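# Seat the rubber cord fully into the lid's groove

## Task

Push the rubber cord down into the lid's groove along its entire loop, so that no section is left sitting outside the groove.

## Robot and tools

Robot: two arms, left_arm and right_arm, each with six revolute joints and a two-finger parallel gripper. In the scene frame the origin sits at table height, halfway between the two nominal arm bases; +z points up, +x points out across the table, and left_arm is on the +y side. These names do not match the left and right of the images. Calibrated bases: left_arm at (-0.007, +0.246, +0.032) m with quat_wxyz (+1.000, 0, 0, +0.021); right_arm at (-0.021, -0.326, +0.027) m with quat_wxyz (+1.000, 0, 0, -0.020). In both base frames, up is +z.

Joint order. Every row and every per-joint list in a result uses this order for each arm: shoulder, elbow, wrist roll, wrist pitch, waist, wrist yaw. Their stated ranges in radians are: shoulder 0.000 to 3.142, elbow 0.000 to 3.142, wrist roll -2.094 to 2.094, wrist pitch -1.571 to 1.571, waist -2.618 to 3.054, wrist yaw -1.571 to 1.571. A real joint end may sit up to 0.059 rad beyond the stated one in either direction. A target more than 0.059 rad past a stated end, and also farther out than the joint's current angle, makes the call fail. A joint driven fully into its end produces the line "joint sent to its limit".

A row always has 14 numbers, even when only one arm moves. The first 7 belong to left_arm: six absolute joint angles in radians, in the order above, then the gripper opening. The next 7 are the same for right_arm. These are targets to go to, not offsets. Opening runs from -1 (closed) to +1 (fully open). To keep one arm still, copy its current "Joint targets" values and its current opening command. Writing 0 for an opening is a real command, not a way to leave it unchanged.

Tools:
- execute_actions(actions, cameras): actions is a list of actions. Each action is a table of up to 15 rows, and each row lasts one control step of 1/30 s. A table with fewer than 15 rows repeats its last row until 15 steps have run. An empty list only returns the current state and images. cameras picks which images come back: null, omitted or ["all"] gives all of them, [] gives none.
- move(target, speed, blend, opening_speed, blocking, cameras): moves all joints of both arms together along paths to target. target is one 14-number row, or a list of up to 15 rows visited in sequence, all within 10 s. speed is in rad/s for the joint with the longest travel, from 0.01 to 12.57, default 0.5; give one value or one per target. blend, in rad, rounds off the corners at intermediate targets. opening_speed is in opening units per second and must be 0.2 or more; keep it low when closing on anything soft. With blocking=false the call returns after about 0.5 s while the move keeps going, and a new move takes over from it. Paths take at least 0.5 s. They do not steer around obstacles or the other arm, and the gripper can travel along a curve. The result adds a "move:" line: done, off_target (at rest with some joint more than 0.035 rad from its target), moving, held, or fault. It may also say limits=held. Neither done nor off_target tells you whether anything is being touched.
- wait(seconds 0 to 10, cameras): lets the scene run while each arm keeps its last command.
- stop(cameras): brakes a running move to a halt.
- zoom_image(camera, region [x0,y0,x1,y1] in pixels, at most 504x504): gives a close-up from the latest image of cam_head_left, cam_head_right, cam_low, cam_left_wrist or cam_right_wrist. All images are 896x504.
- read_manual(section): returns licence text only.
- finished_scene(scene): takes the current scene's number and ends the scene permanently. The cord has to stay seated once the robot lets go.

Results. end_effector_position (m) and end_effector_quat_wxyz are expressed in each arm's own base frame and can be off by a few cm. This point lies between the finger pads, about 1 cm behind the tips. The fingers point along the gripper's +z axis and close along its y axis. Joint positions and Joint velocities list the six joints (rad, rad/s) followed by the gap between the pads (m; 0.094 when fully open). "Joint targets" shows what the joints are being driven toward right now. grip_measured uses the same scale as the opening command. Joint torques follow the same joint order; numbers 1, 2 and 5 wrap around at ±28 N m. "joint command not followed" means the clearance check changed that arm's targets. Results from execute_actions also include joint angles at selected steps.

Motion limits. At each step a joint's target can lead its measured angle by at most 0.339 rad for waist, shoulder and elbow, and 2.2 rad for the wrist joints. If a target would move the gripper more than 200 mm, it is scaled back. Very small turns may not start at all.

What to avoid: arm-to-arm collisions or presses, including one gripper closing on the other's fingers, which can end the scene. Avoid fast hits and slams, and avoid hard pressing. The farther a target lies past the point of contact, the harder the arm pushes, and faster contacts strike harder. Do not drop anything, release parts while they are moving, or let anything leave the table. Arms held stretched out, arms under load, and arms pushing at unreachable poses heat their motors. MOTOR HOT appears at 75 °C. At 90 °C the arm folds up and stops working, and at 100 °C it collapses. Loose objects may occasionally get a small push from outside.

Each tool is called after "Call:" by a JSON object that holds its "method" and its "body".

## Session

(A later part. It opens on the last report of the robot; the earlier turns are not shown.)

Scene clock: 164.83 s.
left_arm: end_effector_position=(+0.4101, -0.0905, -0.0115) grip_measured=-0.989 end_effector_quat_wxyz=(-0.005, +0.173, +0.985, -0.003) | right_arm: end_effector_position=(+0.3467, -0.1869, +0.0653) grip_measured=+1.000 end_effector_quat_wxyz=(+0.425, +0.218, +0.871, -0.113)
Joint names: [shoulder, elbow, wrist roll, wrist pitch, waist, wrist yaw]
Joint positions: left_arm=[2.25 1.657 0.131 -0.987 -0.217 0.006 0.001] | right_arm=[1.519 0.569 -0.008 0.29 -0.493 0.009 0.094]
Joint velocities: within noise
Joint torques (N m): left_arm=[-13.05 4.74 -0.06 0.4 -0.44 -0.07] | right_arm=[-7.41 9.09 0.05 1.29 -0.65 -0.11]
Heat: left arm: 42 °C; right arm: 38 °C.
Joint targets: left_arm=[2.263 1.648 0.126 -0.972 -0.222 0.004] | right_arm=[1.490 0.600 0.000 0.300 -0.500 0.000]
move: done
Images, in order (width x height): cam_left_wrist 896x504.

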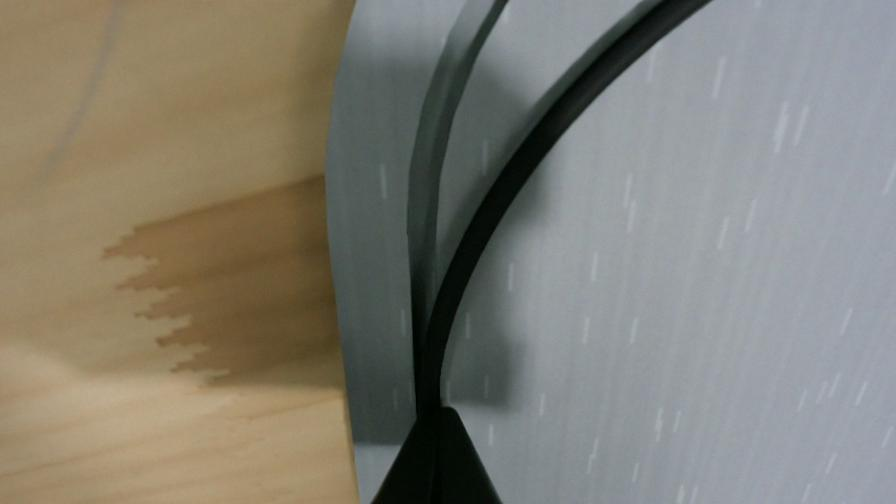

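Call:
{"method": "move", "body": {"target": [[2.245,1.662,0.128,-0.99,-0.211,0.004,-1,1.49,0.6,0,0.3,-0.5,0,1],[2.265,1.646,0.128,-0.970,-0.208,0.004,-1,1.49,0.6,0,0.3,-0.5,0,1],[2.301,1.609,0.128,-0.942,-0.2085,0.004,-1,1.49,0.6,0,0.3,-0.5,0,1],[2.218,1.762,0.128,-1.062,-0.210,0.004,-1,1.49,0.6,0,0.3,-0.5,0,1],[2.294,1.703,0.126,-0.997,-0.216,0.004,-1,1.49,0.6,0,0.3,-0.5,0,1]], "speed": [0.25,0.15,0.15,0.3,0.25], "cameras": ["cam_left_wrist"]}}

Call:
{"method": "zoom_image", "body": {"camera": "cam_left_wrist", "region": [300, 100, 700, 504]}}

Scene clock: 167.10 s.
left_arm: end_effector_position=(+0.4185, -0.0905, -0.0108) grip_measured=-0.989 end_effector_quat_wxyz=(-0.005, +0.171, +0.985, -0.002) | right_arm: end_effector_position=(+0.3467, -0.1869, +0.0653) grip_measured=+1.000 end_effector_quat_wxyz=(+0.425, +0.218, +0.871, -0.113)
Joint names: [shoulder, elbow, wrist roll, wrist pitch, waist, wrist yaw]
Joint positions: left_arm=[2.28 1.712 0.131 -1.012 -0.213 0.005 0.001] | right_arm=[1.519 0.569 -0.008 0.29 -0.493 0.009 0.094]
Joint velocities: within noise
Joint torques (N m): left_arm=[-13.38 4.15 -0.06 0.42 -0.4 -0.03] | right_arm=[-7.53 9.25 0.06 1.33 -0.68 -0.09]
Heat: left arm: 42 °C; right arm: 38 °C.
Joint targets: left_arm=[2.294 1.703 0.126 -0.997 -0.216 0.004] | right_arm=[1.490 0.600 0.000 0.300 -0.500 0.000]
move: done
Images, in order (width x height): cam_left_wrist 896x504.

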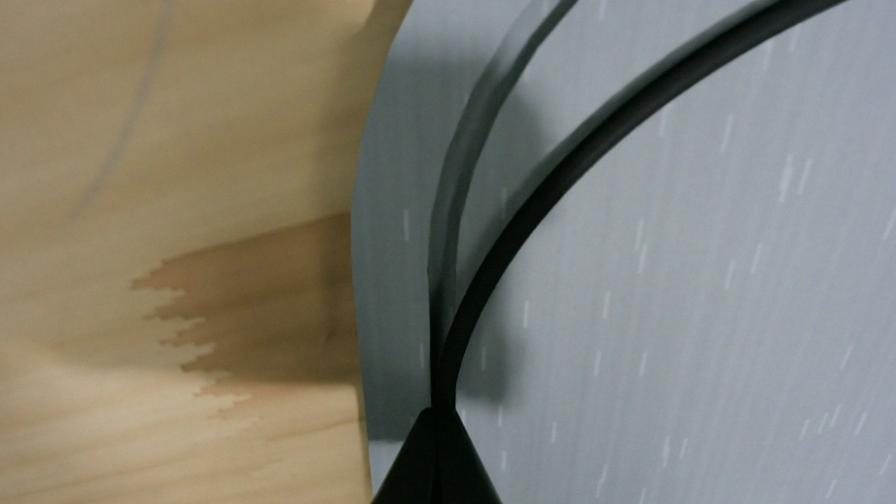

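Scaled by 1.248 from the camera's 896x504 image, which has a finer 1280x720 frame.

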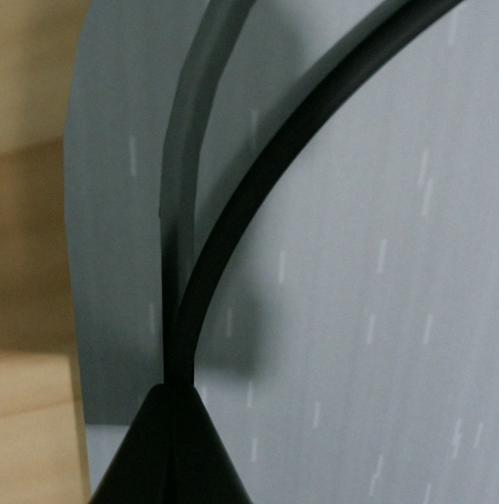

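Call:
{"method": "move", "body": {"target": [[2.332,1.664,0.126,-0.967,-0.2175,0.004,-1,1.49,0.6,0,0.3,-0.5,0,1],[2.248,1.815,0.126,-1.085,-0.216,0.004,-1,1.49,0.6,0,0.3,-0.5,0,1],[2.325,1.756,0.124,-1.020,-0.2195,0.004,-1,1.49,0.6,0,0.3,-0.5,0,1]], "speed": [0.15,0.3,0.25], "cameras": ["cam_left_wrist"]}}

Call:
{"method": "zoom_image", "body": {"camera": "cam_left_wrist", "region": [300, 100, 700, 504]}}

Scene clock: 169.10 s.
left_arm: end_effector_position=(+0.4260, -0.0924, -0.0104) grip_measured=-0.989 end_effector_quat_wxyz=(-0.005, +0.171, +0.985, -0.003) | right_arm: end_effector_position=(+0.3467, -0.1869, +0.0653) grip_measured=+1.000 end_effector_quat_wxyz=(+0.425, +0.218, +0.871, -0.113)
Joint names: [shoulder, elbow, wrist roll, wrist pitch, waist, wrist yaw]
Joint positions: left_arm=[2.31 1.765 0.13 -1.035 -0.213 0.006 0.001] | right_arm=[1.519 0.569 -0.008 0.29 -0.493 0.009 0.094]
Joint velocities: within noise
Joint torques (N m): left_arm=[-13.68 4.64 -0.11 0.33 -0.62 -0.07] | right_arm=[-7.69 9.03 0.06 1.34 -0.43 -0.11]
Heat: left arm: 42 °C; right arm: 38 °C.
Joint targets: left_arm=[2.325 1.756 0.124 -1.020 -0.219 0.004] | right_arm=[1.490 0.600 0.000 0.300 -0.500 0.000]
move: done
Images, in order (width x height): cam_left_wrist 896x504.

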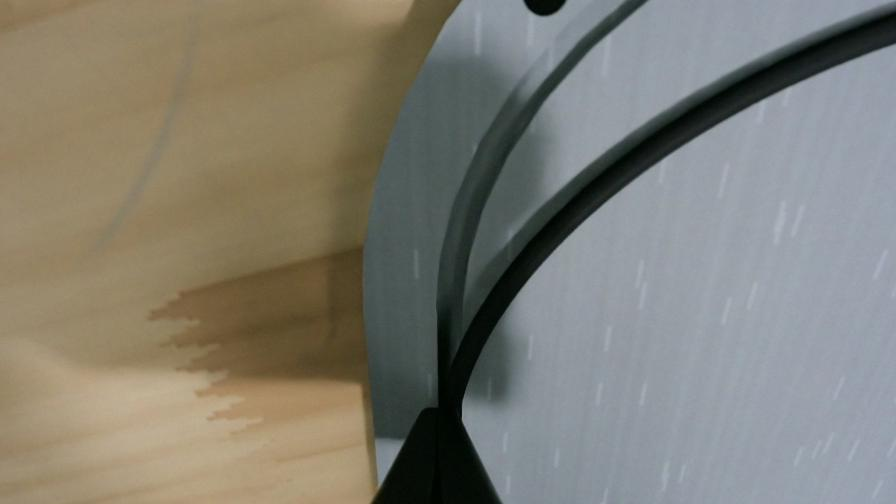

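Scaled by 1.248 from the camera's 896x504 image, which has a finer 1280x720 frame.

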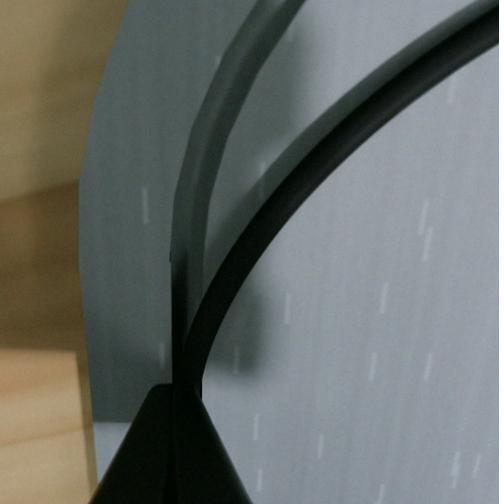

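Call:
{"method": "move", "body": {"target": [[2.305,1.775,0.126,-1.04,-0.222,0.004,-1,1.49,0.6,0,0.3,-0.5,0,1],[2.325,1.756,0.124,-1.020,-0.2238,0.004,-1,1.49,0.6,0,0.3,-0.5,0,1],[2.362,1.717,0.122,-0.990,-0.223,0.004,-1,1.49,0.6,0,0.3,-0.5,0,1],[2.278,1.868,0.120,-1.108,-0.222,0.004,-1,1.49,0.6,0,0.3,-0.5,0,1],[2.352,1.805,0.120,-1.042,-0.2265,0.004,-1,1.49,0.6,0,0.3,-0.5,0,1]], "speed": [0.25,0.15,0.15,0.3,0.25], "cameras": ["cam_left_wrist"]}}

Call:
{"method": "zoom_image", "body": {"camera": "cam_left_wrist", "region": [300, 100, 700, 504]}}

Scene clock: 171.40 s.
left_arm: end_effector_position=(+0.4323, -0.0970, -0.0100) grip_measured=-0.989 end_effector_quat_wxyz=(-0.004, +0.173, +0.985, -0.002) | right_arm: end_effector_position=(+0.3467, -0.1869, +0.0653) grip_measured=+1.000 end_effector_quat_wxyz=(+0.425, +0.218, +0.871, -0.113)
Joint names: [shoulder, elbow, wrist roll, wrist pitch, waist, wrist yaw]
Joint positions: left_arm=[2.337 1.814 0.127 -1.056 -0.222 0.004 0.001] | right_arm=[1.519 0.569 -0.008 0.29 -0.493 0.009 0.094]
Joint velocities: within noise
Joint torques (N m): left_arm=[-13.89 4.44 -0.09 0.32 -0.62 -0.02] | right_arm=[-7.61 9.02 0.05 1.35 -0.59 -0.1]
Heat: left arm: 42 °C; right arm: 38 °C.
Joint targets: left_arm=[2.352 1.805 0.120 -1.042 -0.226 0.004] | right_arm=[1.490 0.600 0.000 0.300 -0.500 0.000]
move: done
Images, in order (width x height): cam_left_wrist 896x504.

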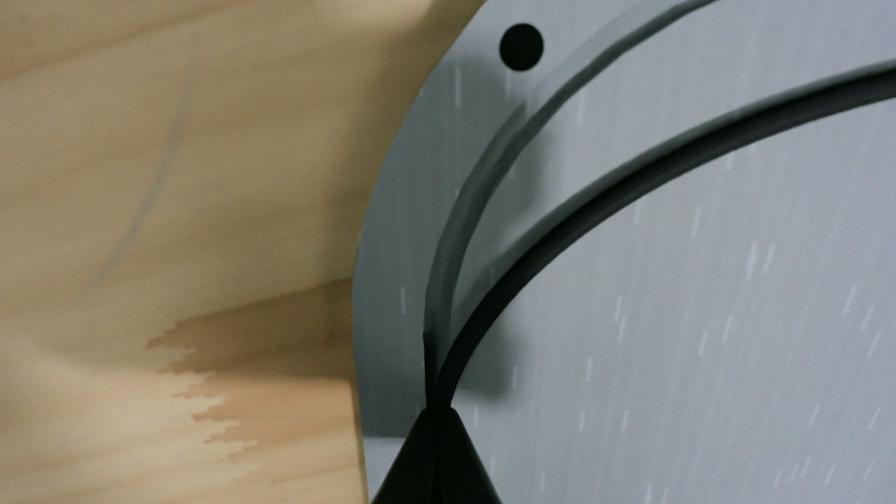

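Scaled by 1.248 from the camera's 896x504 image, which has a finer 1280x720 frame.

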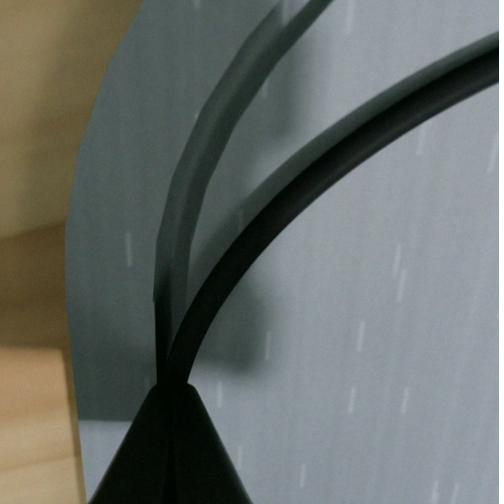

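Call:
{"method": "move", "body": {"target": [[2.389,1.766,0.120,-1.012,-0.2265,0.004,-1,1.49,0.6,0,0.3,-0.5,0,1],[2.306,1.917,0.118,-1.13,-0.2245,0.004,-1,1.49,0.6,0,0.3,-0.5,0,1],[2.382,1.857,0.118,-1.065,-0.2290,0.004,-1,1.49,0.6,0,0.3,-0.5,0,1]], "speed": [0.15,0.3,0.25], "cameras": ["cam_left_wrist"]}}

Call:
{"method": "zoom_image", "body": {"camera": "cam_left_wrist", "region": [300, 100, 700, 504]}}

Scene clock: 174.67 s.
left_arm: end_effector_position=(+0.4387, -0.0990, -0.0101) grip_measured=-0.989 end_effector_quat_wxyz=(-0.005, +0.173, +0.985, -0.002) | right_arm: end_effector_position=(+0.3467, -0.1869, +0.0653) grip_measured=+1.000 end_effector_quat_wxyz=(+0.425, +0.218, +0.871, -0.113)
Joint names: [shoulder, elbow, wrist roll, wrist pitch, waist, wrist yaw]
Joint positions: left_arm=[2.367 1.866 0.124 -1.08 -0.223 0.004 0.001] | right_arm=[1.519 0.569 -0.008 0.29 -0.493 0.009 0.094]
Joint velocities: within noise
Joint torques (N m): left_arm=[-14 4.6 -0.05 0.42 -0.73 -0.05] | right_arm=[-7.72 9.03 0.02 1.31 -0.61 -0.09]
Heat: left arm: 42 °C; right arm: 38 °C.
Joint targets: left_arm=[2.382 1.857 0.118 -1.065 -0.229 0.004] | right_arm=[1.490 0.600 0.000 0.300 -0.500 0.000]
move: done
Images, in order (width x height): cam_left_wrist 896x504.

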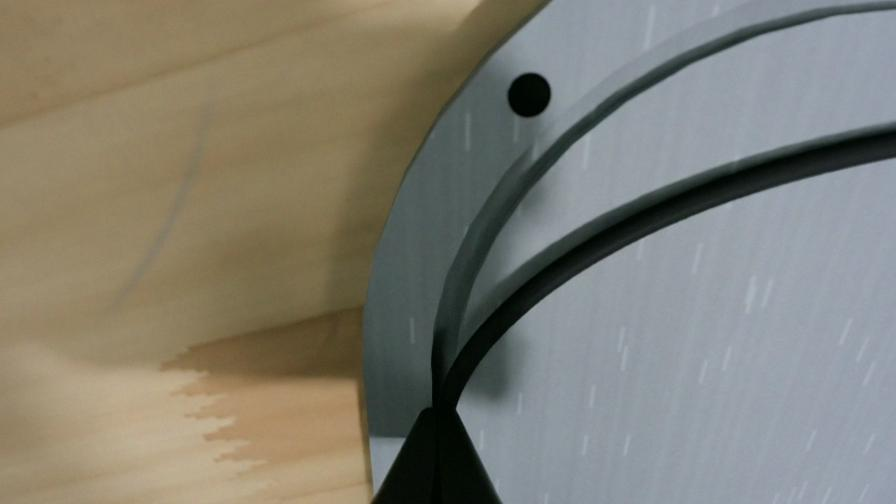

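Scaled by 1.248 from the camera's 896x504 image, which has a finer 1280x720 frame.

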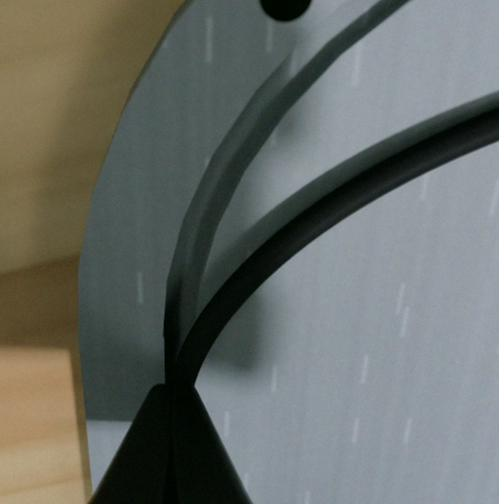

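Call:
{"method": "move", "body": {"target": [[2.382,1.857,0.118,-1.065,-0.2312,0.004,-1,1.49,0.6,0,0.3,-0.5,0,1],[2.419,1.818,0.118,-1.035,-0.2305,0.004,-1,1.49,0.6,0,0.3,-0.5,0,1],[2.350,1.99,0.215,-1.17,-0.2285,0.004,-1,1.49,0.6,0,0.3,-0.5,0,1],[2.432,1.947,0.215,-1.100,-0.2330,0.004,-1,1.49,0.6,0,0.3,-0.5,0,1]], "speed": [0.1,0.15,0.3,0.25], "cameras": ["cam_left_wrist"]}}

Call:
{"method": "zoom_image", "body": {"camera": "cam_left_wrist", "region": [300, 100, 700, 504]}}

Scene clock: 177.03 s.
left_arm: end_effector_position=(+0.4513, -0.1030, -0.0100) grip_measured=-0.989 end_effector_quat_wxyz=(-0.002, +0.216, +0.976, +0.002) | right_arm: end_effector_position=(+0.3467, -0.1869, +0.0653) grip_measured=+1.000 end_effector_quat_wxyz=(+0.425, +0.218, +0.871, -0.113)
Joint names: [shoulder, elbow, wrist roll, wrist pitch, waist, wrist yaw]
Joint positions: left_arm=[2.418 1.957 0.208 -1.114 -0.228 -0.004 0.001] | right_arm=[1.519 0.569 -0.008 0.29 -0.493 0.009 0.094]
Joint velocities: within noise
Joint torques (N m): left_arm=[-14.69 4.55 0.02 0.39 -0.38 0.01] | right_arm=[-7.51 9.06 0.05 1.3 -0.65 -0.06]
Heat: left arm: 42 °C; right arm: 38 °C.
Joint targets: left_arm=[2.432 1.947 0.215 -1.100 -0.233 0.004] | right_arm=[1.490 0.600 0.000 0.300 -0.500 0.000]
move: done
Images, in order (width x height): cam_left_wrist 896x504.

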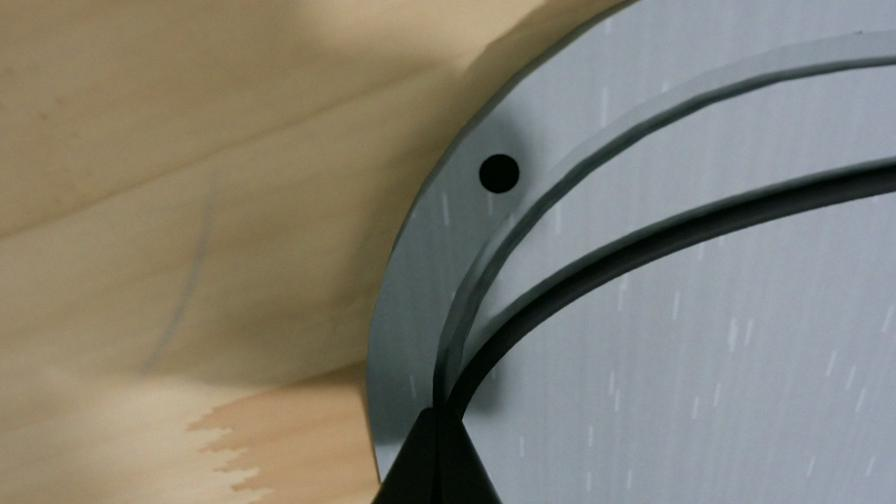

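Scaled by 1.248 from the camera's 896x504 image, which has a finer 1280x720 frame.

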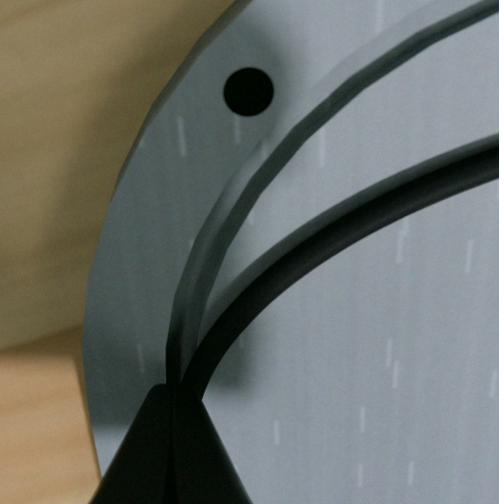

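Call:
{"method": "move", "body": {"target": [[2.432,1.947,0.215,-1.100,-0.2365,0.004,-1,1.49,0.6,0,0.3,-0.5,0,1],[2.469,1.908,0.215,-1.070,-0.2360,0.004,-1,1.49,0.6,0,0.3,-0.5,0,1],[2.372,2.02,0.35,-1.19,-0.2335,0.004,-1,1.49,0.6,0,0.3,-0.5,0,1],[2.455,1.985,0.35,-1.116,-0.2390,0.004,-1,1.49,0.6,0,0.3,-0.5,0,1]], "speed": [0.1,0.15,0.3,0.25], "cameras": ["cam_left_wrist"]}}

Call:
{"method": "zoom_image", "body": {"camera": "cam_left_wrist", "region": [300, 100, 700, 504]}}

Scene clock: 179.03 s.
left_arm: end_effector_position=(+0.4531, -0.1059, -0.0103) grip_measured=-0.989 end_effector_quat_wxyz=(-0.004, +0.284, +0.959, +0.003) | right_arm: end_effector_position=(+0.3467, -0.1869, +0.0653) grip_measured=+1.000 end_effector_quat_wxyz=(+0.425, +0.218, +0.871, -0.113)
Joint names: [shoulder, elbow, wrist roll, wrist pitch, waist, wrist yaw]
Joint positions: left_arm=[2.434 1.986 0.342 -1.13 -0.234 -0.006 0.001] | right_arm=[1.519 0.569 -0.008 0.29 -0.493 0.009 0.094]
Joint velocities: within noise
Joint torques (N m): left_arm=[-14.2 5.38 0.02 0.42 -0.46 0.07] | right_arm=[-7.76 9.18 0.04 1.31 -0.68 -0.08]
Heat: left arm: 43 °C; right arm: 38 °C.
Joint targets: left_arm=[2.455 1.985 0.350 -1.116 -0.239 0.004] | right_arm=[1.490 0.600 0.000 0.300 -0.500 0.000]
move: done
Images, in order (width x height): cam_left_wrist 896x504.

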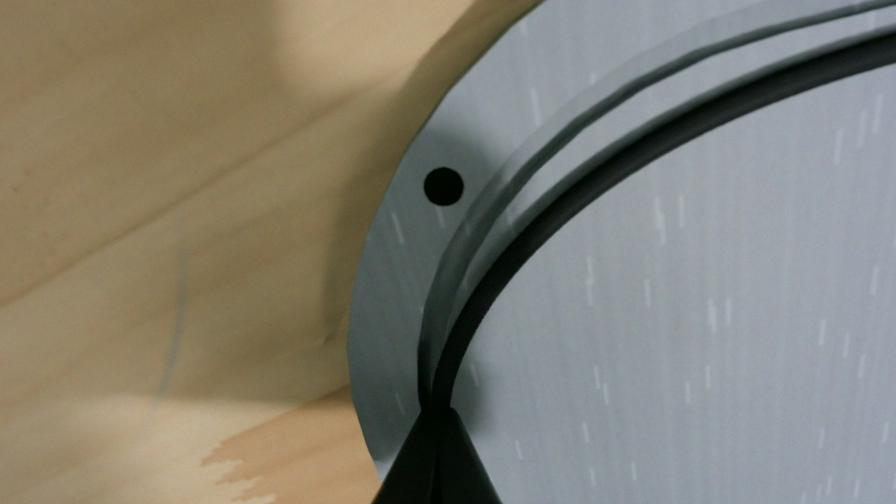

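Scaled by 1.248 from the camera's 896x504 image, which has a finer 1280x720 frame.

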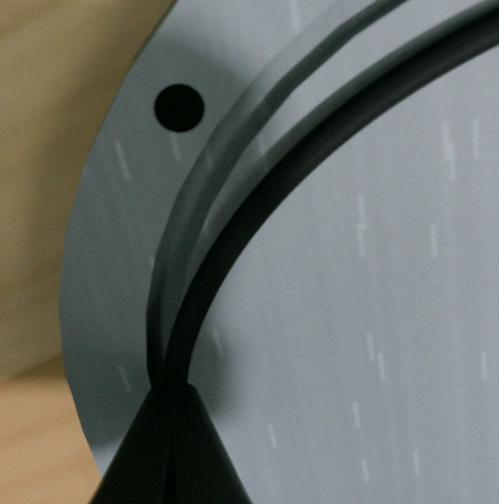

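Call:
{"method": "move", "body": {"target": [[2.457,1.985,0.35,-1.114,-0.2365,0.004,-1,1.49,0.6,0,0.3,-0.5,0,1],[2.492,1.946,0.35,-1.086,-0.2360,0.004,-1,1.49,0.6,0,0.3,-0.5,0,1],[2.395,2.065,0.42,-1.215,-0.2365,0.004,-1,1.49,0.6,0,0.3,-0.5,0,1],[2.479,2.03,0.42,-1.138,-0.2410,0.004,-1,1.49,0.6,0,0.3,-0.5,0,1]], "speed": [0.1,0.15,0.3,0.25], "cameras": ["cam_left_wrist"]}}

Call:
{"method": "zoom_image", "body": {"camera": "cam_left_wrist", "region": [300, 100, 700, 504]}}

Scene clock: 180.97 s.
left_arm: end_effector_position=(+0.4578, -0.1075, -0.0109) grip_measured=-0.989 end_effector_quat_wxyz=(-0.005, +0.318, +0.948, +0.003) | right_arm: end_effector_position=(+0.3467, -0.1869, +0.0653) grip_measured=+1.000 end_effector_quat_wxyz=(+0.425, +0.218, +0.871, -0.113)
Joint names: [shoulder, elbow, wrist roll, wrist pitch, waist, wrist yaw]
Joint positions: left_arm=[2.46 2.031 0.413 -1.151 -0.235 -0.006 0.001] | right_arm=[1.519 0.569 -0.008 0.29 -0.493 0.009 0.094]
Joint velocities: within noise
Joint torques (N m): left_arm=[-14.78 5.09 -0.03 0.34 -0.54 0.09] | right_arm=[-7.69 9.24 0.07 1.32 -0.79 -0.07]
Heat: left arm: 43 °C; right arm: 38 °C.
Joint targets: left_arm=[2.479 2.030 0.420 -1.138 -0.241 0.004] | right_arm=[1.490 0.600 0.000 0.300 -0.500 0.000]
move: done
Images, in order (width x height): cam_left_wrist 896x504.

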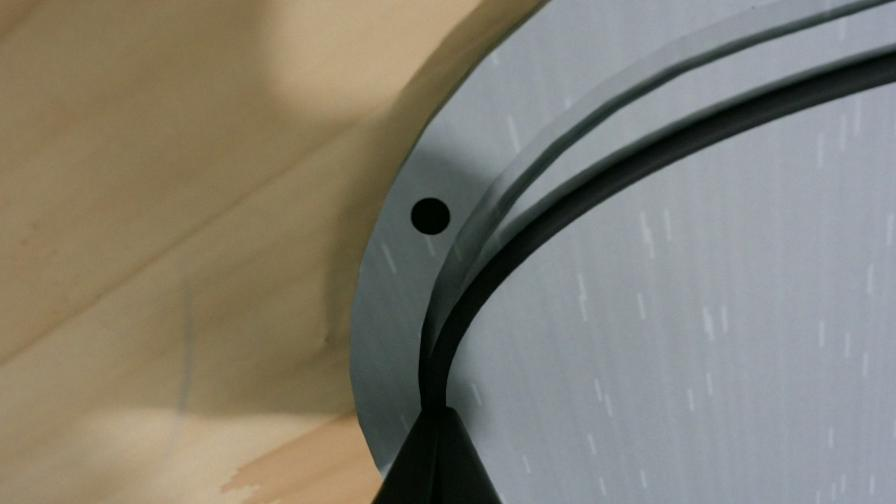

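Scaled by 1.248 from the camera's 896x504 image, which has a finer 1280x720 frame.

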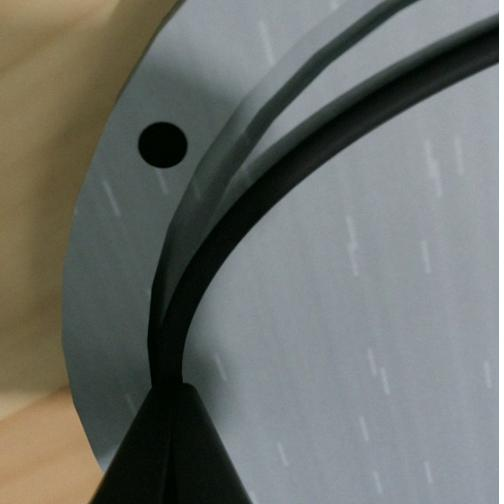

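Call:
{"method": "move", "body": {"target": [[2.482,2.03,0.42,-1.136,-0.2375,0.004,-1,1.49,0.6,0,0.3,-0.5,0,1],[2.517,1.991,0.42,-1.108,-0.2370,0.004,-1,1.49,0.6,0,0.3,-0.5,0,1],[2.420,2.113,0.54,-1.240,-0.2395,0.004,-1,1.49,0.6,0,0.3,-0.5,0,1],[2.505,2.078,0.54,-1.162,-0.2455,0.004,-1,1.49,0.6,0,0.3,-0.5,0,1]], "speed": [0.1,0.15,0.3,0.25], "cameras": ["cam_left_wrist"]}}

Call:
{"method": "zoom_image", "body": {"camera": "cam_left_wrist", "region": [300, 100, 700, 504]}}

Scene clock: 183.13 s.
left_arm: end_effector_position=(+0.4622, -0.1118, -0.0106) grip_measured=-0.989 end_effector_quat_wxyz=(-0.005, +0.377, +0.926, +0.002) | right_arm: end_effector_position=(+0.3467, -0.1869, +0.0653) grip_measured=+1.000 end_effector_quat_wxyz=(+0.425, +0.218, +0.871, -0.113)
Joint names: [shoulder, elbow, wrist roll, wrist pitch, waist, wrist yaw]
Joint positions: left_arm=[2.486 2.08 0.532 -1.174 -0.242 -0.006 0.001] | right_arm=[1.519 0.569 -0.008 0.29 -0.493 0.009 0.094]
Joint velocities: within noise
Joint torques (N m): left_arm=[-14.98 5.45 0.1 0.31 -0.38 0.06] | right_arm=[-7.73 9.11 0.08 1.32 -0.51 -0.09]
Heat: left arm: 43 °C; right arm: 38 °C.
Joint targets: left_arm=[2.505 2.078 0.540 -1.162 -0.246 0.004] | right_arm=[1.490 0.600 0.000 0.300 -0.500 0.000]
move: done
Images, in order (width x height): cam_left_wrist 896x504.

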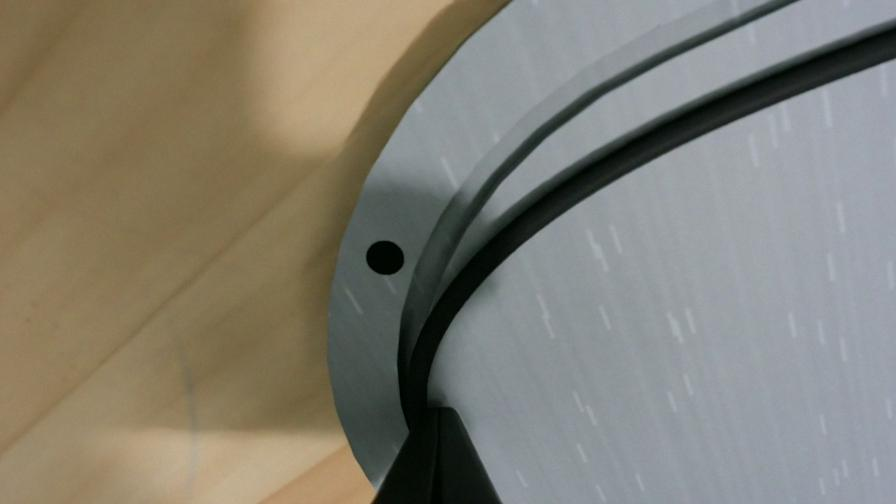

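Scaled by 1.248 from the camera's 896x504 image, which has a finer 1280x720 frame.

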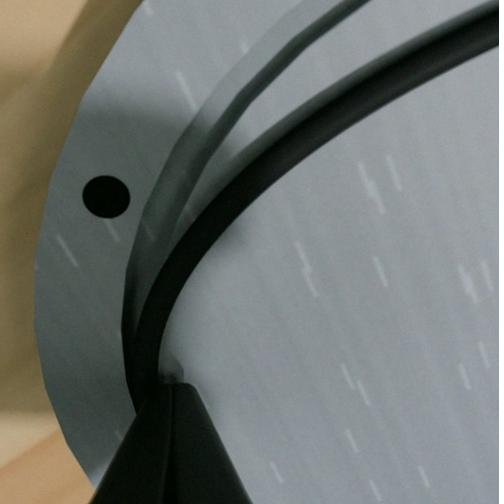

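Call:
{"method": "move", "body": {"target": [[2.475,2.11,0.54,-1.21,-0.236,0.004,-1,1.49,0.6,0,0.3,-0.5,0,1],[2.519,2.099,0.54,-1.170,-0.2315,0.004,-1,1.49,0.6,0,0.3,-0.5,0,1]], "speed": [0.25,0.2], "cameras": ["cam_left_wrist"]}}

Call:
{"method": "zoom_image", "body": {"camera": "cam_left_wrist", "region": [300, 100, 700, 504]}}

Scene clock: 186.37 s.
left_arm: end_effector_position=(+0.4595, -0.1089, -0.0130) grip_measured=-0.989 end_effector_quat_wxyz=(-0.013, +0.375, +0.927, +0.000) | right_arm: end_effector_position=(+0.3467, -0.1869, +0.0653) grip_measured=+1.000 end_effector_quat_wxyz=(+0.425, +0.218, +0.871, -0.113)
Joint names: [shoulder, elbow, wrist roll, wrist pitch, waist, wrist yaw]
Joint positions: left_arm=[2.492 2.08 0.533 -1.184 -0.236 -0.004 0.001] | right_arm=[1.519 0.569 -0.008 0.29 -0.493 0.009 0.094]
Joint velocities: within noise
Joint torques (N m): left_arm=[-13.71 7.06 0.01 0.34 0.35 0.03] | right_arm=[-7.68 9.17 0.04 1.31 -0.53 -0.07]
Heat: left arm: 43 °C; right arm: 38 °C.
Joint targets: left_arm=[2.519 2.099 0.540 -1.170 -0.231 0.004] | right_arm=[1.490 0.600 0.000 0.300 -0.500 0.000]
move: done
Images, in order (width x height): cam_left_wrist 896x504.

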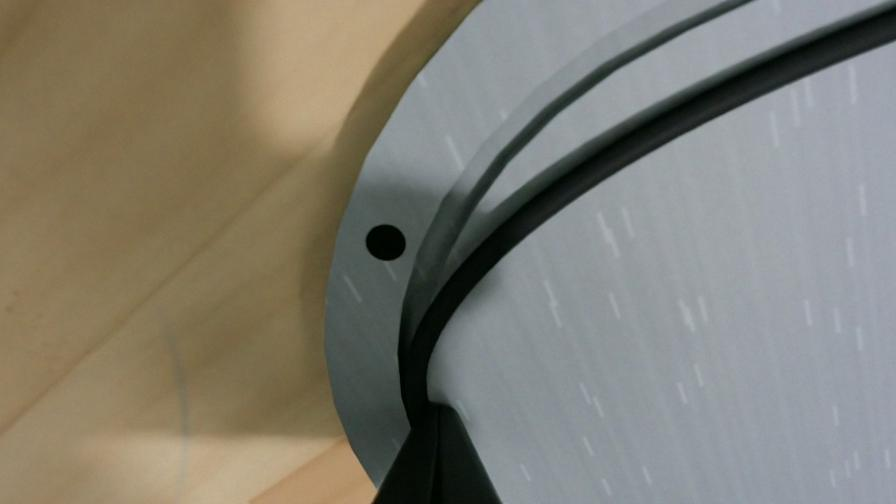

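Scaled by 1.248 from the camera's 896x504 image, which has a finer 1280x720 frame.

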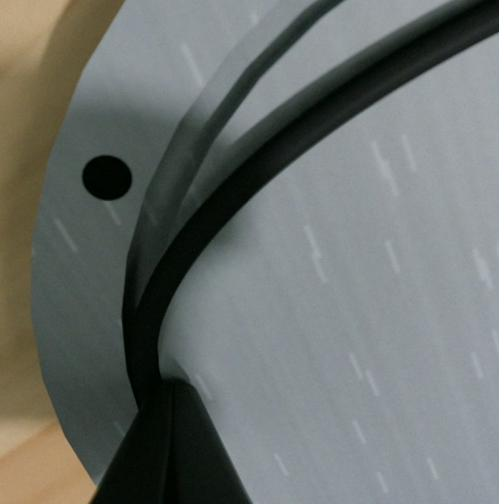

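Call:
{"method": "move", "body": {"target": [[2.455,2.15,0.54,-1.26,-0.231,0.004,-1,1.49,0.6,0,0.3,-0.5,0,1],[2.519,2.098,0.54,-1.166,-0.2295,0.004,-1,1.49,0.6,0,0.3,-0.5,0,1]], "speed": [0.3,0.2], "cameras": ["cam_left_wrist"]}}

Call:
{"method": "zoom_image", "body": {"camera": "cam_left_wrist", "region": [300, 100, 700, 504]}}

Scene clock: 188.00 s.
left_arm: end_effector_position=(+0.4689, -0.1102, -0.0081) grip_measured=-0.989 end_effector_quat_wxyz=(+0.002, +0.374, +0.927, +0.003) | right_arm: end_effector_position=(+0.3467, -0.1869, +0.0653) grip_measured=+1.000 end_effector_quat_wxyz=(+0.425, +0.218, +0.871, -0.113)
Joint names: [shoulder, elbow, wrist roll, wrist pitch, waist, wrist yaw]
Joint positions: left_arm=[2.497 2.11 0.533 -1.178 -0.234 -0.004 0.001] | right_arm=[1.519 0.569 -0.008 0.29 -0.493 0.009 0.094]
Joint velocities: within noise
Joint torques (N m): left_arm=[-14.57 4.34 0.06 0.32 0.25 0.02] | right_arm=[-7.62 9.26 0.04 1.3 -0.43 -0.08]
Heat: left arm: 44 °C; right arm: 38 °C.
Joint targets: left_arm=[2.519 2.098 0.540 -1.166 -0.230 0.004] | right_arm=[1.490 0.600 0.000 0.300 -0.500 0.000]
move: done
Images, in order (width x height): cam_left_wrist 896x504.

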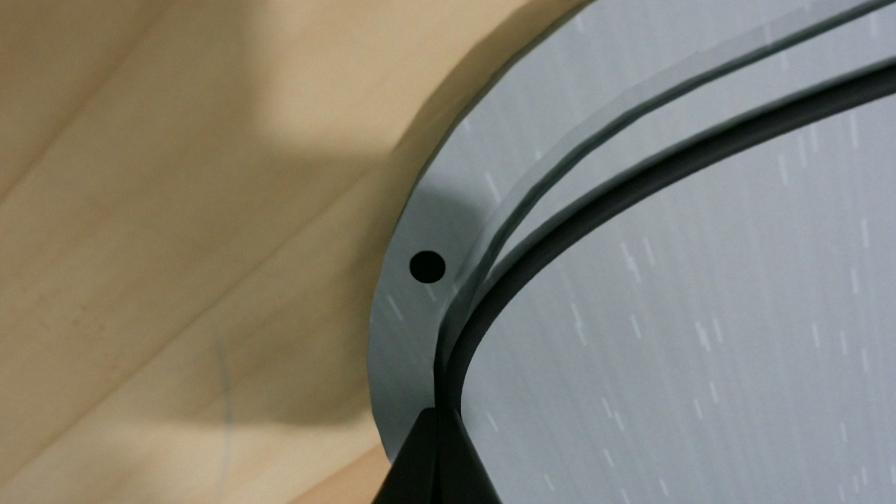

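Scaled by 1.248 from the camera's 896x504 image, which has a finer 1280x720 frame.

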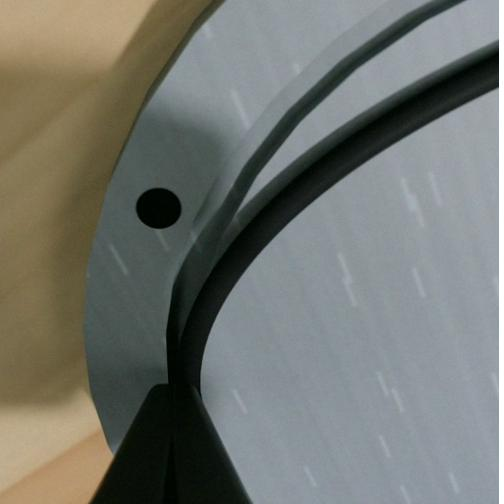

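Call:
{"method": "move", "body": {"target": [[2.495,2.115,0.54,-1.19,-0.237,0.004,-1,1.49,0.6,0,0.3,-0.5,0,1],[2.522,2.086,0.54,-1.155,-0.2375,0.004,-1,1.49,0.6,0,0.3,-0.5,0,1]], "speed": [0.3,0.2], "cameras": ["cam_left_wrist"]}}

Call:
{"method": "zoom_image", "body": {"camera": "cam_left_wrist", "region": [300, 100, 700, 504]}}

Scene clock: 189.03 s.
left_arm: end_effector_position=(+0.4679, -0.1100, -0.0119) grip_measured=-0.989 end_effector_quat_wxyz=(+0.001, +0.374, +0.927, +0.002) | right_arm: end_effector_position=(+0.3467, -0.1869, +0.0653) grip_measured=+1.000 end_effector_quat_wxyz=(+0.425, +0.218, +0.871, -0.113)
Joint names: [shoulder, elbow, wrist roll, wrist pitch, waist, wrist yaw]
Joint positions: left_arm=[2.499 2.098 0.533 -1.168 -0.234 -0.004 0.001] | right_arm=[1.519 0.569 -0.008 0.29 -0.493 0.009 0.094]
Joint velocities: within noise
Joint torques (N m): left_arm=[-14.61 4.34 0.07 0.36 -0.2 -0.01] | right_arm=[-7.56 9.05 0.01 1.32 -0.66 -0.11]
Heat: left arm: 44 °C; right arm: 38 °C.
Joint targets: left_arm=[2.522 2.086 0.540 -1.155 -0.238 0.004] | right_arm=[1.490 0.600 0.000 0.300 -0.500 0.000]
move: done
Images, in order (width x height): cam_left_wrist 896x504.

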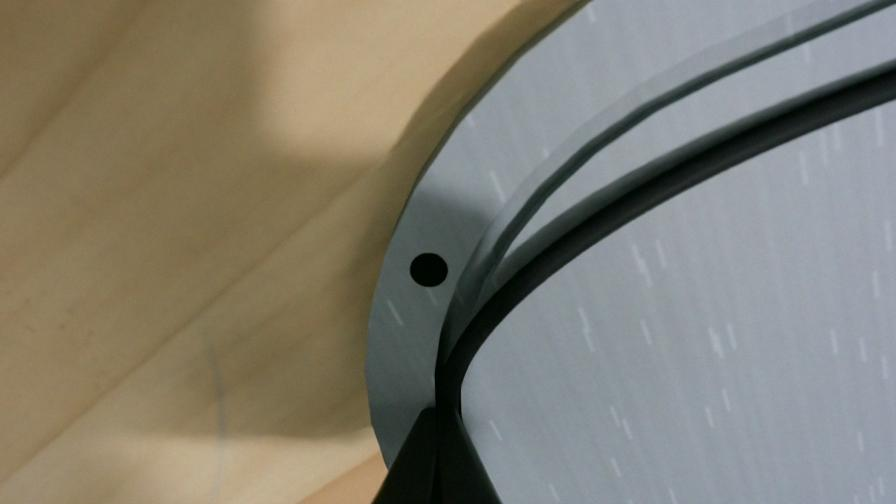

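Scaled by 1.248 from the camera's 896x504 image, which has a finer 1280x720 frame.

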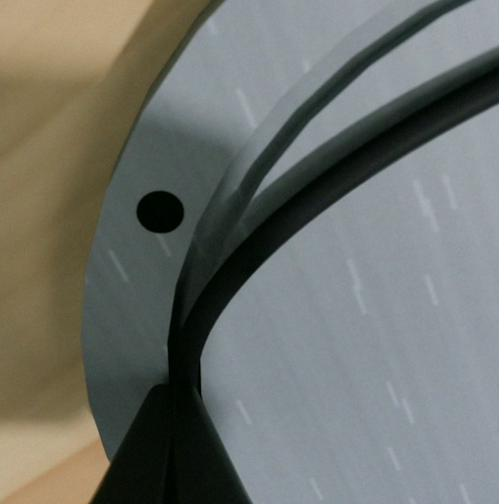

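Call:
{"method": "move", "body": {"target": [[2.50,2.11,0.54,-1.18,-0.247,0.004,-1,1.49,0.6,0,0.3,-0.5,0,1],[2.522,2.086,0.54,-1.155,-0.243,0.004,-1,1.49,0.6,0,0.3,-0.5,0,1],[2.553,2.049,0.54,-1.128,-0.240,0.004,-1,1.49,0.6,0,0.3,-0.5,0,1],[2.455,2.17,0.60,-1.270,-0.2435,0.004,-1,1.49,0.6,0,0.3,-0.5,0,1],[2.541,2.130,0.66,-1.182,-0.2495,0.004,-1,1.49,0.6,0,0.3,-0.5,0,1]], "speed": [0.3,0.2,0.15,0.3,0.25], "cameras": ["cam_left_wrist"]}}

Call:
{"method": "zoom_image", "body": {"camera": "cam_left_wrist", "region": [300, 100, 700, 504]}}

Scene clock: 191.30 s.
left_arm: end_effector_position=(+0.4677, -0.1149, -0.0123) grip_measured=-0.989 end_effector_quat_wxyz=(-0.005, +0.433, +0.901, +0.001) | right_arm: end_effector_position=(+0.3467, -0.1869, +0.0653) grip_measured=+1.000 end_effector_quat_wxyz=(+0.425, +0.218, +0.871, -0.113)
Joint names: [shoulder, elbow, wrist roll, wrist pitch, waist, wrist yaw]
Joint positions: left_arm=[2.52 2.136 0.651 -1.196 -0.245 -0.005 0.001] | right_arm=[1.519 0.569 -0.008 0.29 -0.493 0.009 0.094]
Joint velocities: within noise
Joint torques (N m): left_arm=[-15.16 4.86 0.03 0.37 -0.44 0.05] | right_arm=[-7.75 9.11 0.05 1.28 -0.7 -0.09]
Heat: left arm: 44 °C; right arm: 38 °C.
Joint targets: left_arm=[2.541 2.130 0.660 -1.182 -0.250 0.004] | right_arm=[1.490 0.600 0.000 0.300 -0.500 0.000]
move: done
Images, in order (width x height): cam_left_wrist 896x504.

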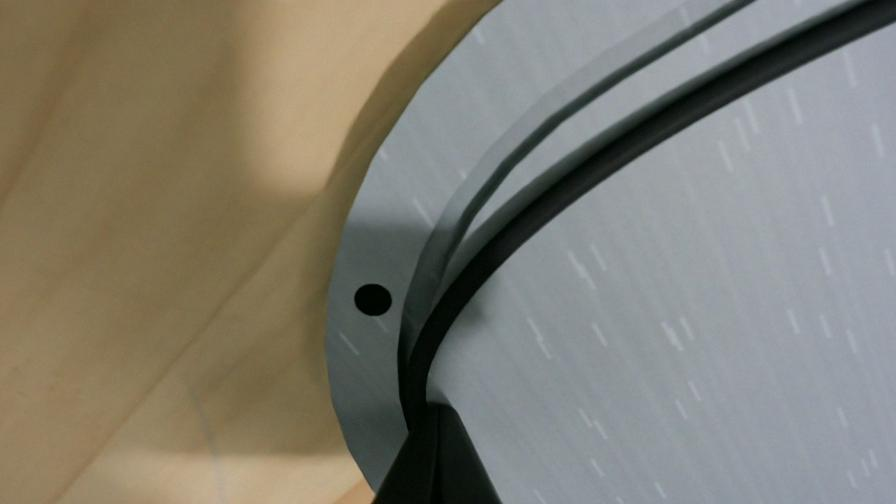

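Scaled by 1.248 from the camera's 896x504 image, which has a finer 1280x720 frame.

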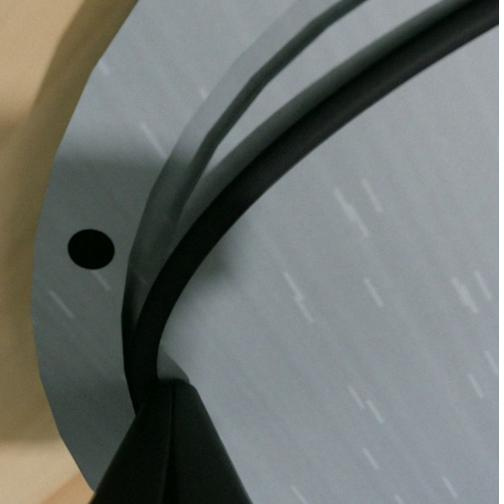

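Call:
{"method": "move", "body": {"target": [[2.475,2.18,0.66,-1.29,-0.2495,0.004,-1,1.49,0.6,0,0.3,-0.5,0,1],[2.475,2.18,0.66,-1.29,-0.241,0.004,-1,1.49,0.6,0,0.3,-0.5,0,1],[2.552,2.15,0.66,-1.192,-0.241,0.004,-1,1.49,0.6,0,0.3,-0.5,0,1]], "speed": [0.3,0.3,0.25], "cameras": ["cam_left_wrist"]}}

Call:
{"method": "zoom_image", "body": {"camera": "cam_left_wrist", "region": [300, 100, 700, 504]}}

Scene clock: 193.87 s.
left_arm: end_effector_position=(+0.4661, -0.1145, -0.0131) grip_measured=-0.989 end_effector_quat_wxyz=(-0.011, +0.434, +0.901, +0.000) | right_arm: end_effector_position=(+0.3467, -0.1869, +0.0653) grip_measured=+1.000 end_effector_quat_wxyz=(+0.425, +0.218, +0.871, -0.113)
Joint names: [shoulder, elbow, wrist roll, wrist pitch, waist, wrist yaw]
Joint positions: left_arm=[2.527 2.146 0.652 -1.211 -0.245 -0.005 0.001] | right_arm=[1.519 0.569 -0.008 0.29 -0.493 0.009 0.094]
Joint velocities: within noise
Joint torques (N m): left_arm=[-14.37 5.67 0.04 0.37 0.38 0.11] | right_arm=[-7.6 9.02 0.07 1.35 -0.5 -0.1]
Heat: left arm: 45 °C; right arm: 38 °C.
Joint targets: left_arm=[2.552 2.150 0.660 -1.192 -0.241 0.004] | right_arm=[1.490 0.600 0.000 0.300 -0.500 0.000]
move: done
Images, in order (width x height): cam_left_wrist 896x504.

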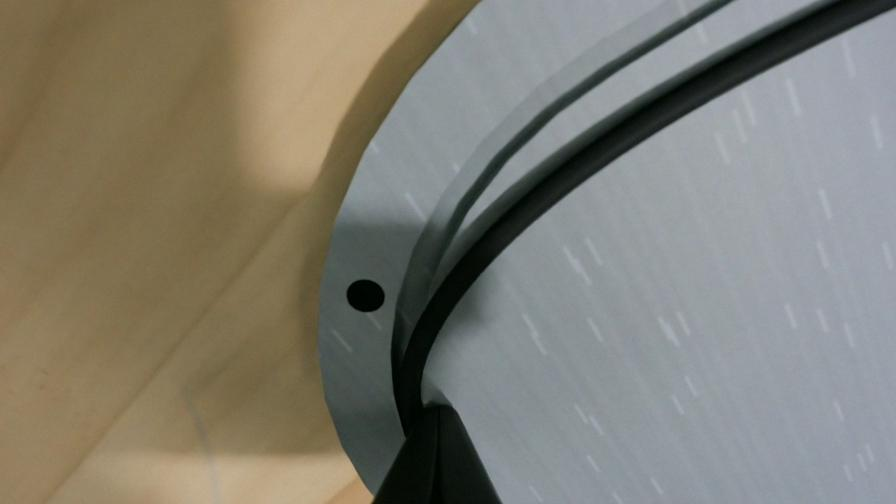

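Scaled by 1.248 from the camera's 896x504 image, which has a finer 1280x720 frame.

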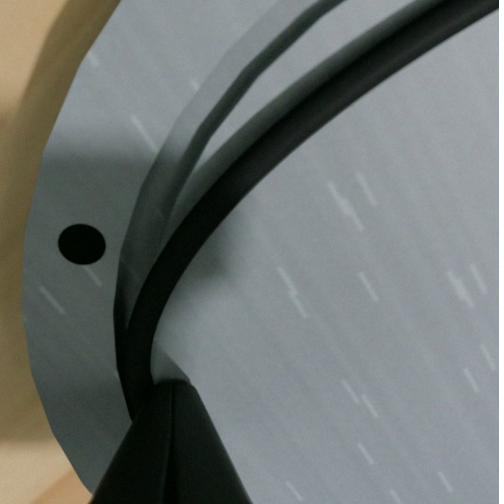

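Call:
{"method": "move", "body": {"target": [[2.475,2.18,0.66,-1.29,-0.234,0.004,-1,1.49,0.6,0,0.3,-0.5,0,1],[2.50,2.20,0.66,-1.27,-0.234,0.004,-1,1.49,0.6,0,0.3,-0.5,0,1],[2.572,2.183,0.66,-1.196,-0.234,0.004,-1,1.49,0.6,0,0.3,-0.5,0,1]], "speed": [0.3,0.3,0.25], "cameras": ["cam_left_wrist"]}}

Call:
{"method": "zoom_image", "body": {"camera": "cam_left_wrist", "region": [300, 100, 700, 504]}}

Scene clock: 195.50 s.
left_arm: end_effector_position=(+0.4688, -0.1117, -0.0135) grip_measured=-0.989 end_effector_quat_wxyz=(-0.011, +0.430, +0.903, +0.000) | right_arm: end_effector_position=(+0.3467, -0.1869, +0.0653) grip_measured=+1.000 end_effector_quat_wxyz=(+0.425, +0.218, +0.871, -0.113)
Joint names: [shoulder, elbow, wrist roll, wrist pitch, waist, wrist yaw]
Joint positions: left_arm=[2.539 2.166 0.653 -1.22 -0.238 -0.004 0.001] | right_arm=[1.519 0.569 -0.008 0.29 -0.493 0.009 0.094]
Joint velocities: within noise
Joint torques (N m): left_arm=[-13.64 6.98 0.05 0.42 0.47 0.07] | right_arm=[-7.71 8.98 0.05 1.31 -0.69 -0.11]
Heat: left arm: 46 °C; right arm: 38 °C.
Joint targets: left_arm=[2.572 2.183 0.660 -1.196 -0.234 0.004] | right_arm=[1.490 0.600 0.000 0.300 -0.500 0.000]
move: done
Images, in order (width x height): cam_left_wrist 896x504.

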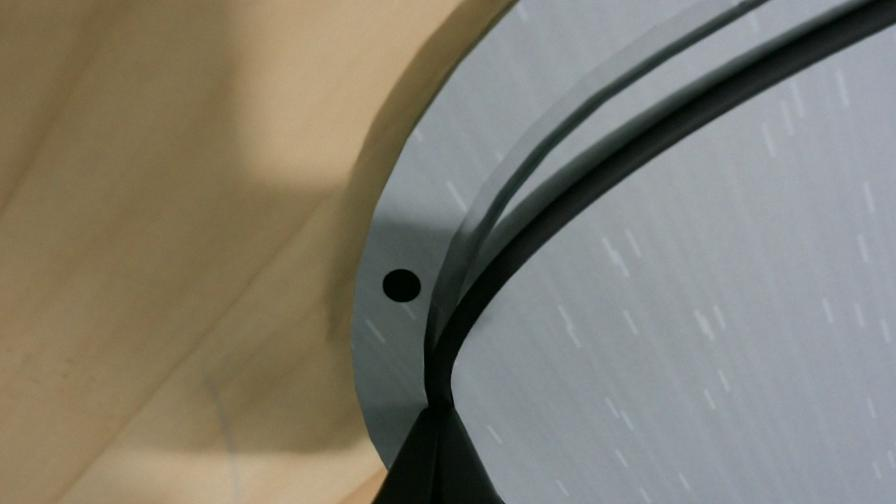

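Scaled by 1.248 from the camera's 896x504 image, which has a finer 1280x720 frame.

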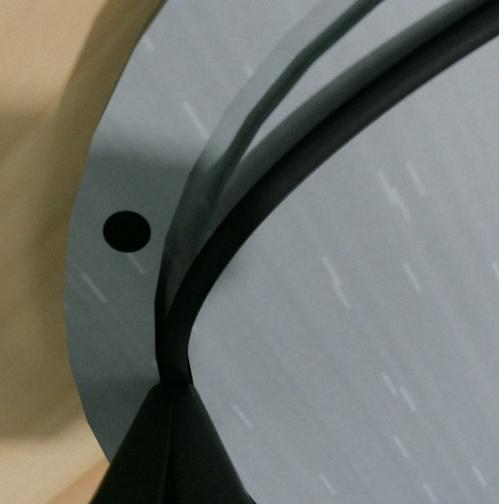

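Call:
{"method": "move", "body": {"target": [[2.61,2.144,0.66,-1.166,-0.234,0.004,-1,1.49,0.6,0,0.3,-0.5,0,1],[2.487,2.218,0.66,-1.274,-0.234,0.004,-1,1.49,0.6,0,0.3,-0.5,0,1],[2.505,2.265,0.8,-1.295,-0.2455,0.004,-1,1.49,0.6,0,0.3,-0.5,0,1],[2.594,2.224,0.8,-1.215,-0.2455,0.004,-1,1.49,0.6,0,0.3,-0.5,0,1]], "speed": [0.15,0.3,0.3,0.25], "cameras": ["cam_left_wrist"]}}

Call:
{"method": "zoom_image", "body": {"camera": "cam_left_wrist", "region": [300, 100, 700, 504]}}

Scene clock: 197.93 s.
left_arm: end_effector_position=(+0.4805, -0.1158, -0.0132) grip_measured=-0.989 end_effector_quat_wxyz=(+0.001, +0.494, +0.870, +0.003) | right_arm: end_effector_position=(+0.3467, -0.1869, +0.0653) grip_measured=+1.000 end_effector_quat_wxyz=(+0.425, +0.218, +0.871, -0.113)
Joint names: [shoulder, elbow, wrist roll, wrist pitch, waist, wrist yaw]
Joint positions: left_arm=[2.572 2.23 0.792 -1.224 -0.241 -0.005 0.001] | right_arm=[1.519 0.569 -0.008 0.29 -0.493 0.009 0.094]
Joint velocities: within noise
Joint torques (N m): left_arm=[-15.25 4.71 0.04 0.3 -0.35 0.12] | right_arm=[-7.45 9.06 0.04 1.25 -0.65 -0.09]
Heat: left arm: 46 °C; right arm: 38 °C.
Joint targets: left_arm=[2.594 2.224 0.800 -1.215 -0.245 0.004] | right_arm=[1.490 0.600 0.000 0.300 -0.500 0.000]
move: done
Images, in order (width x height): cam_left_wrist 896x504.

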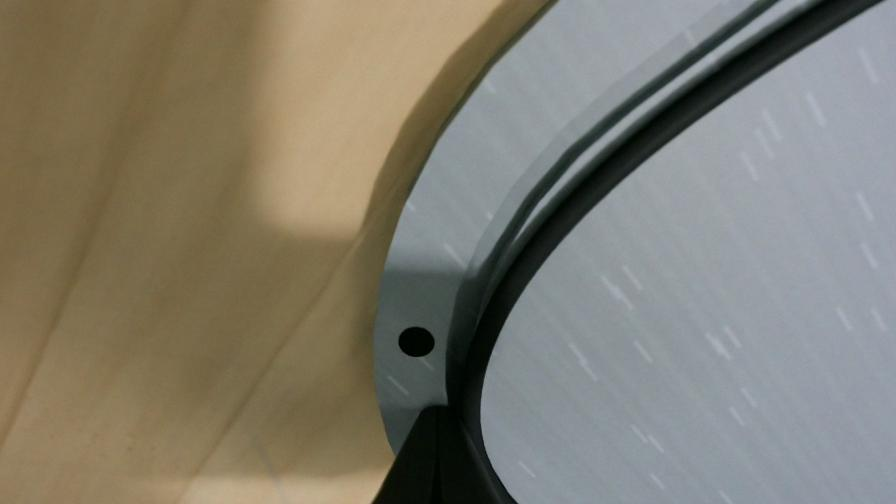

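Scaled by 1.248 from the camera's 896x504 image, which has a finer 1280x720 frame.

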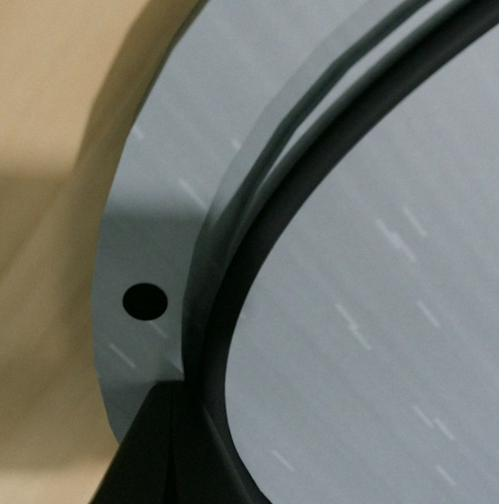

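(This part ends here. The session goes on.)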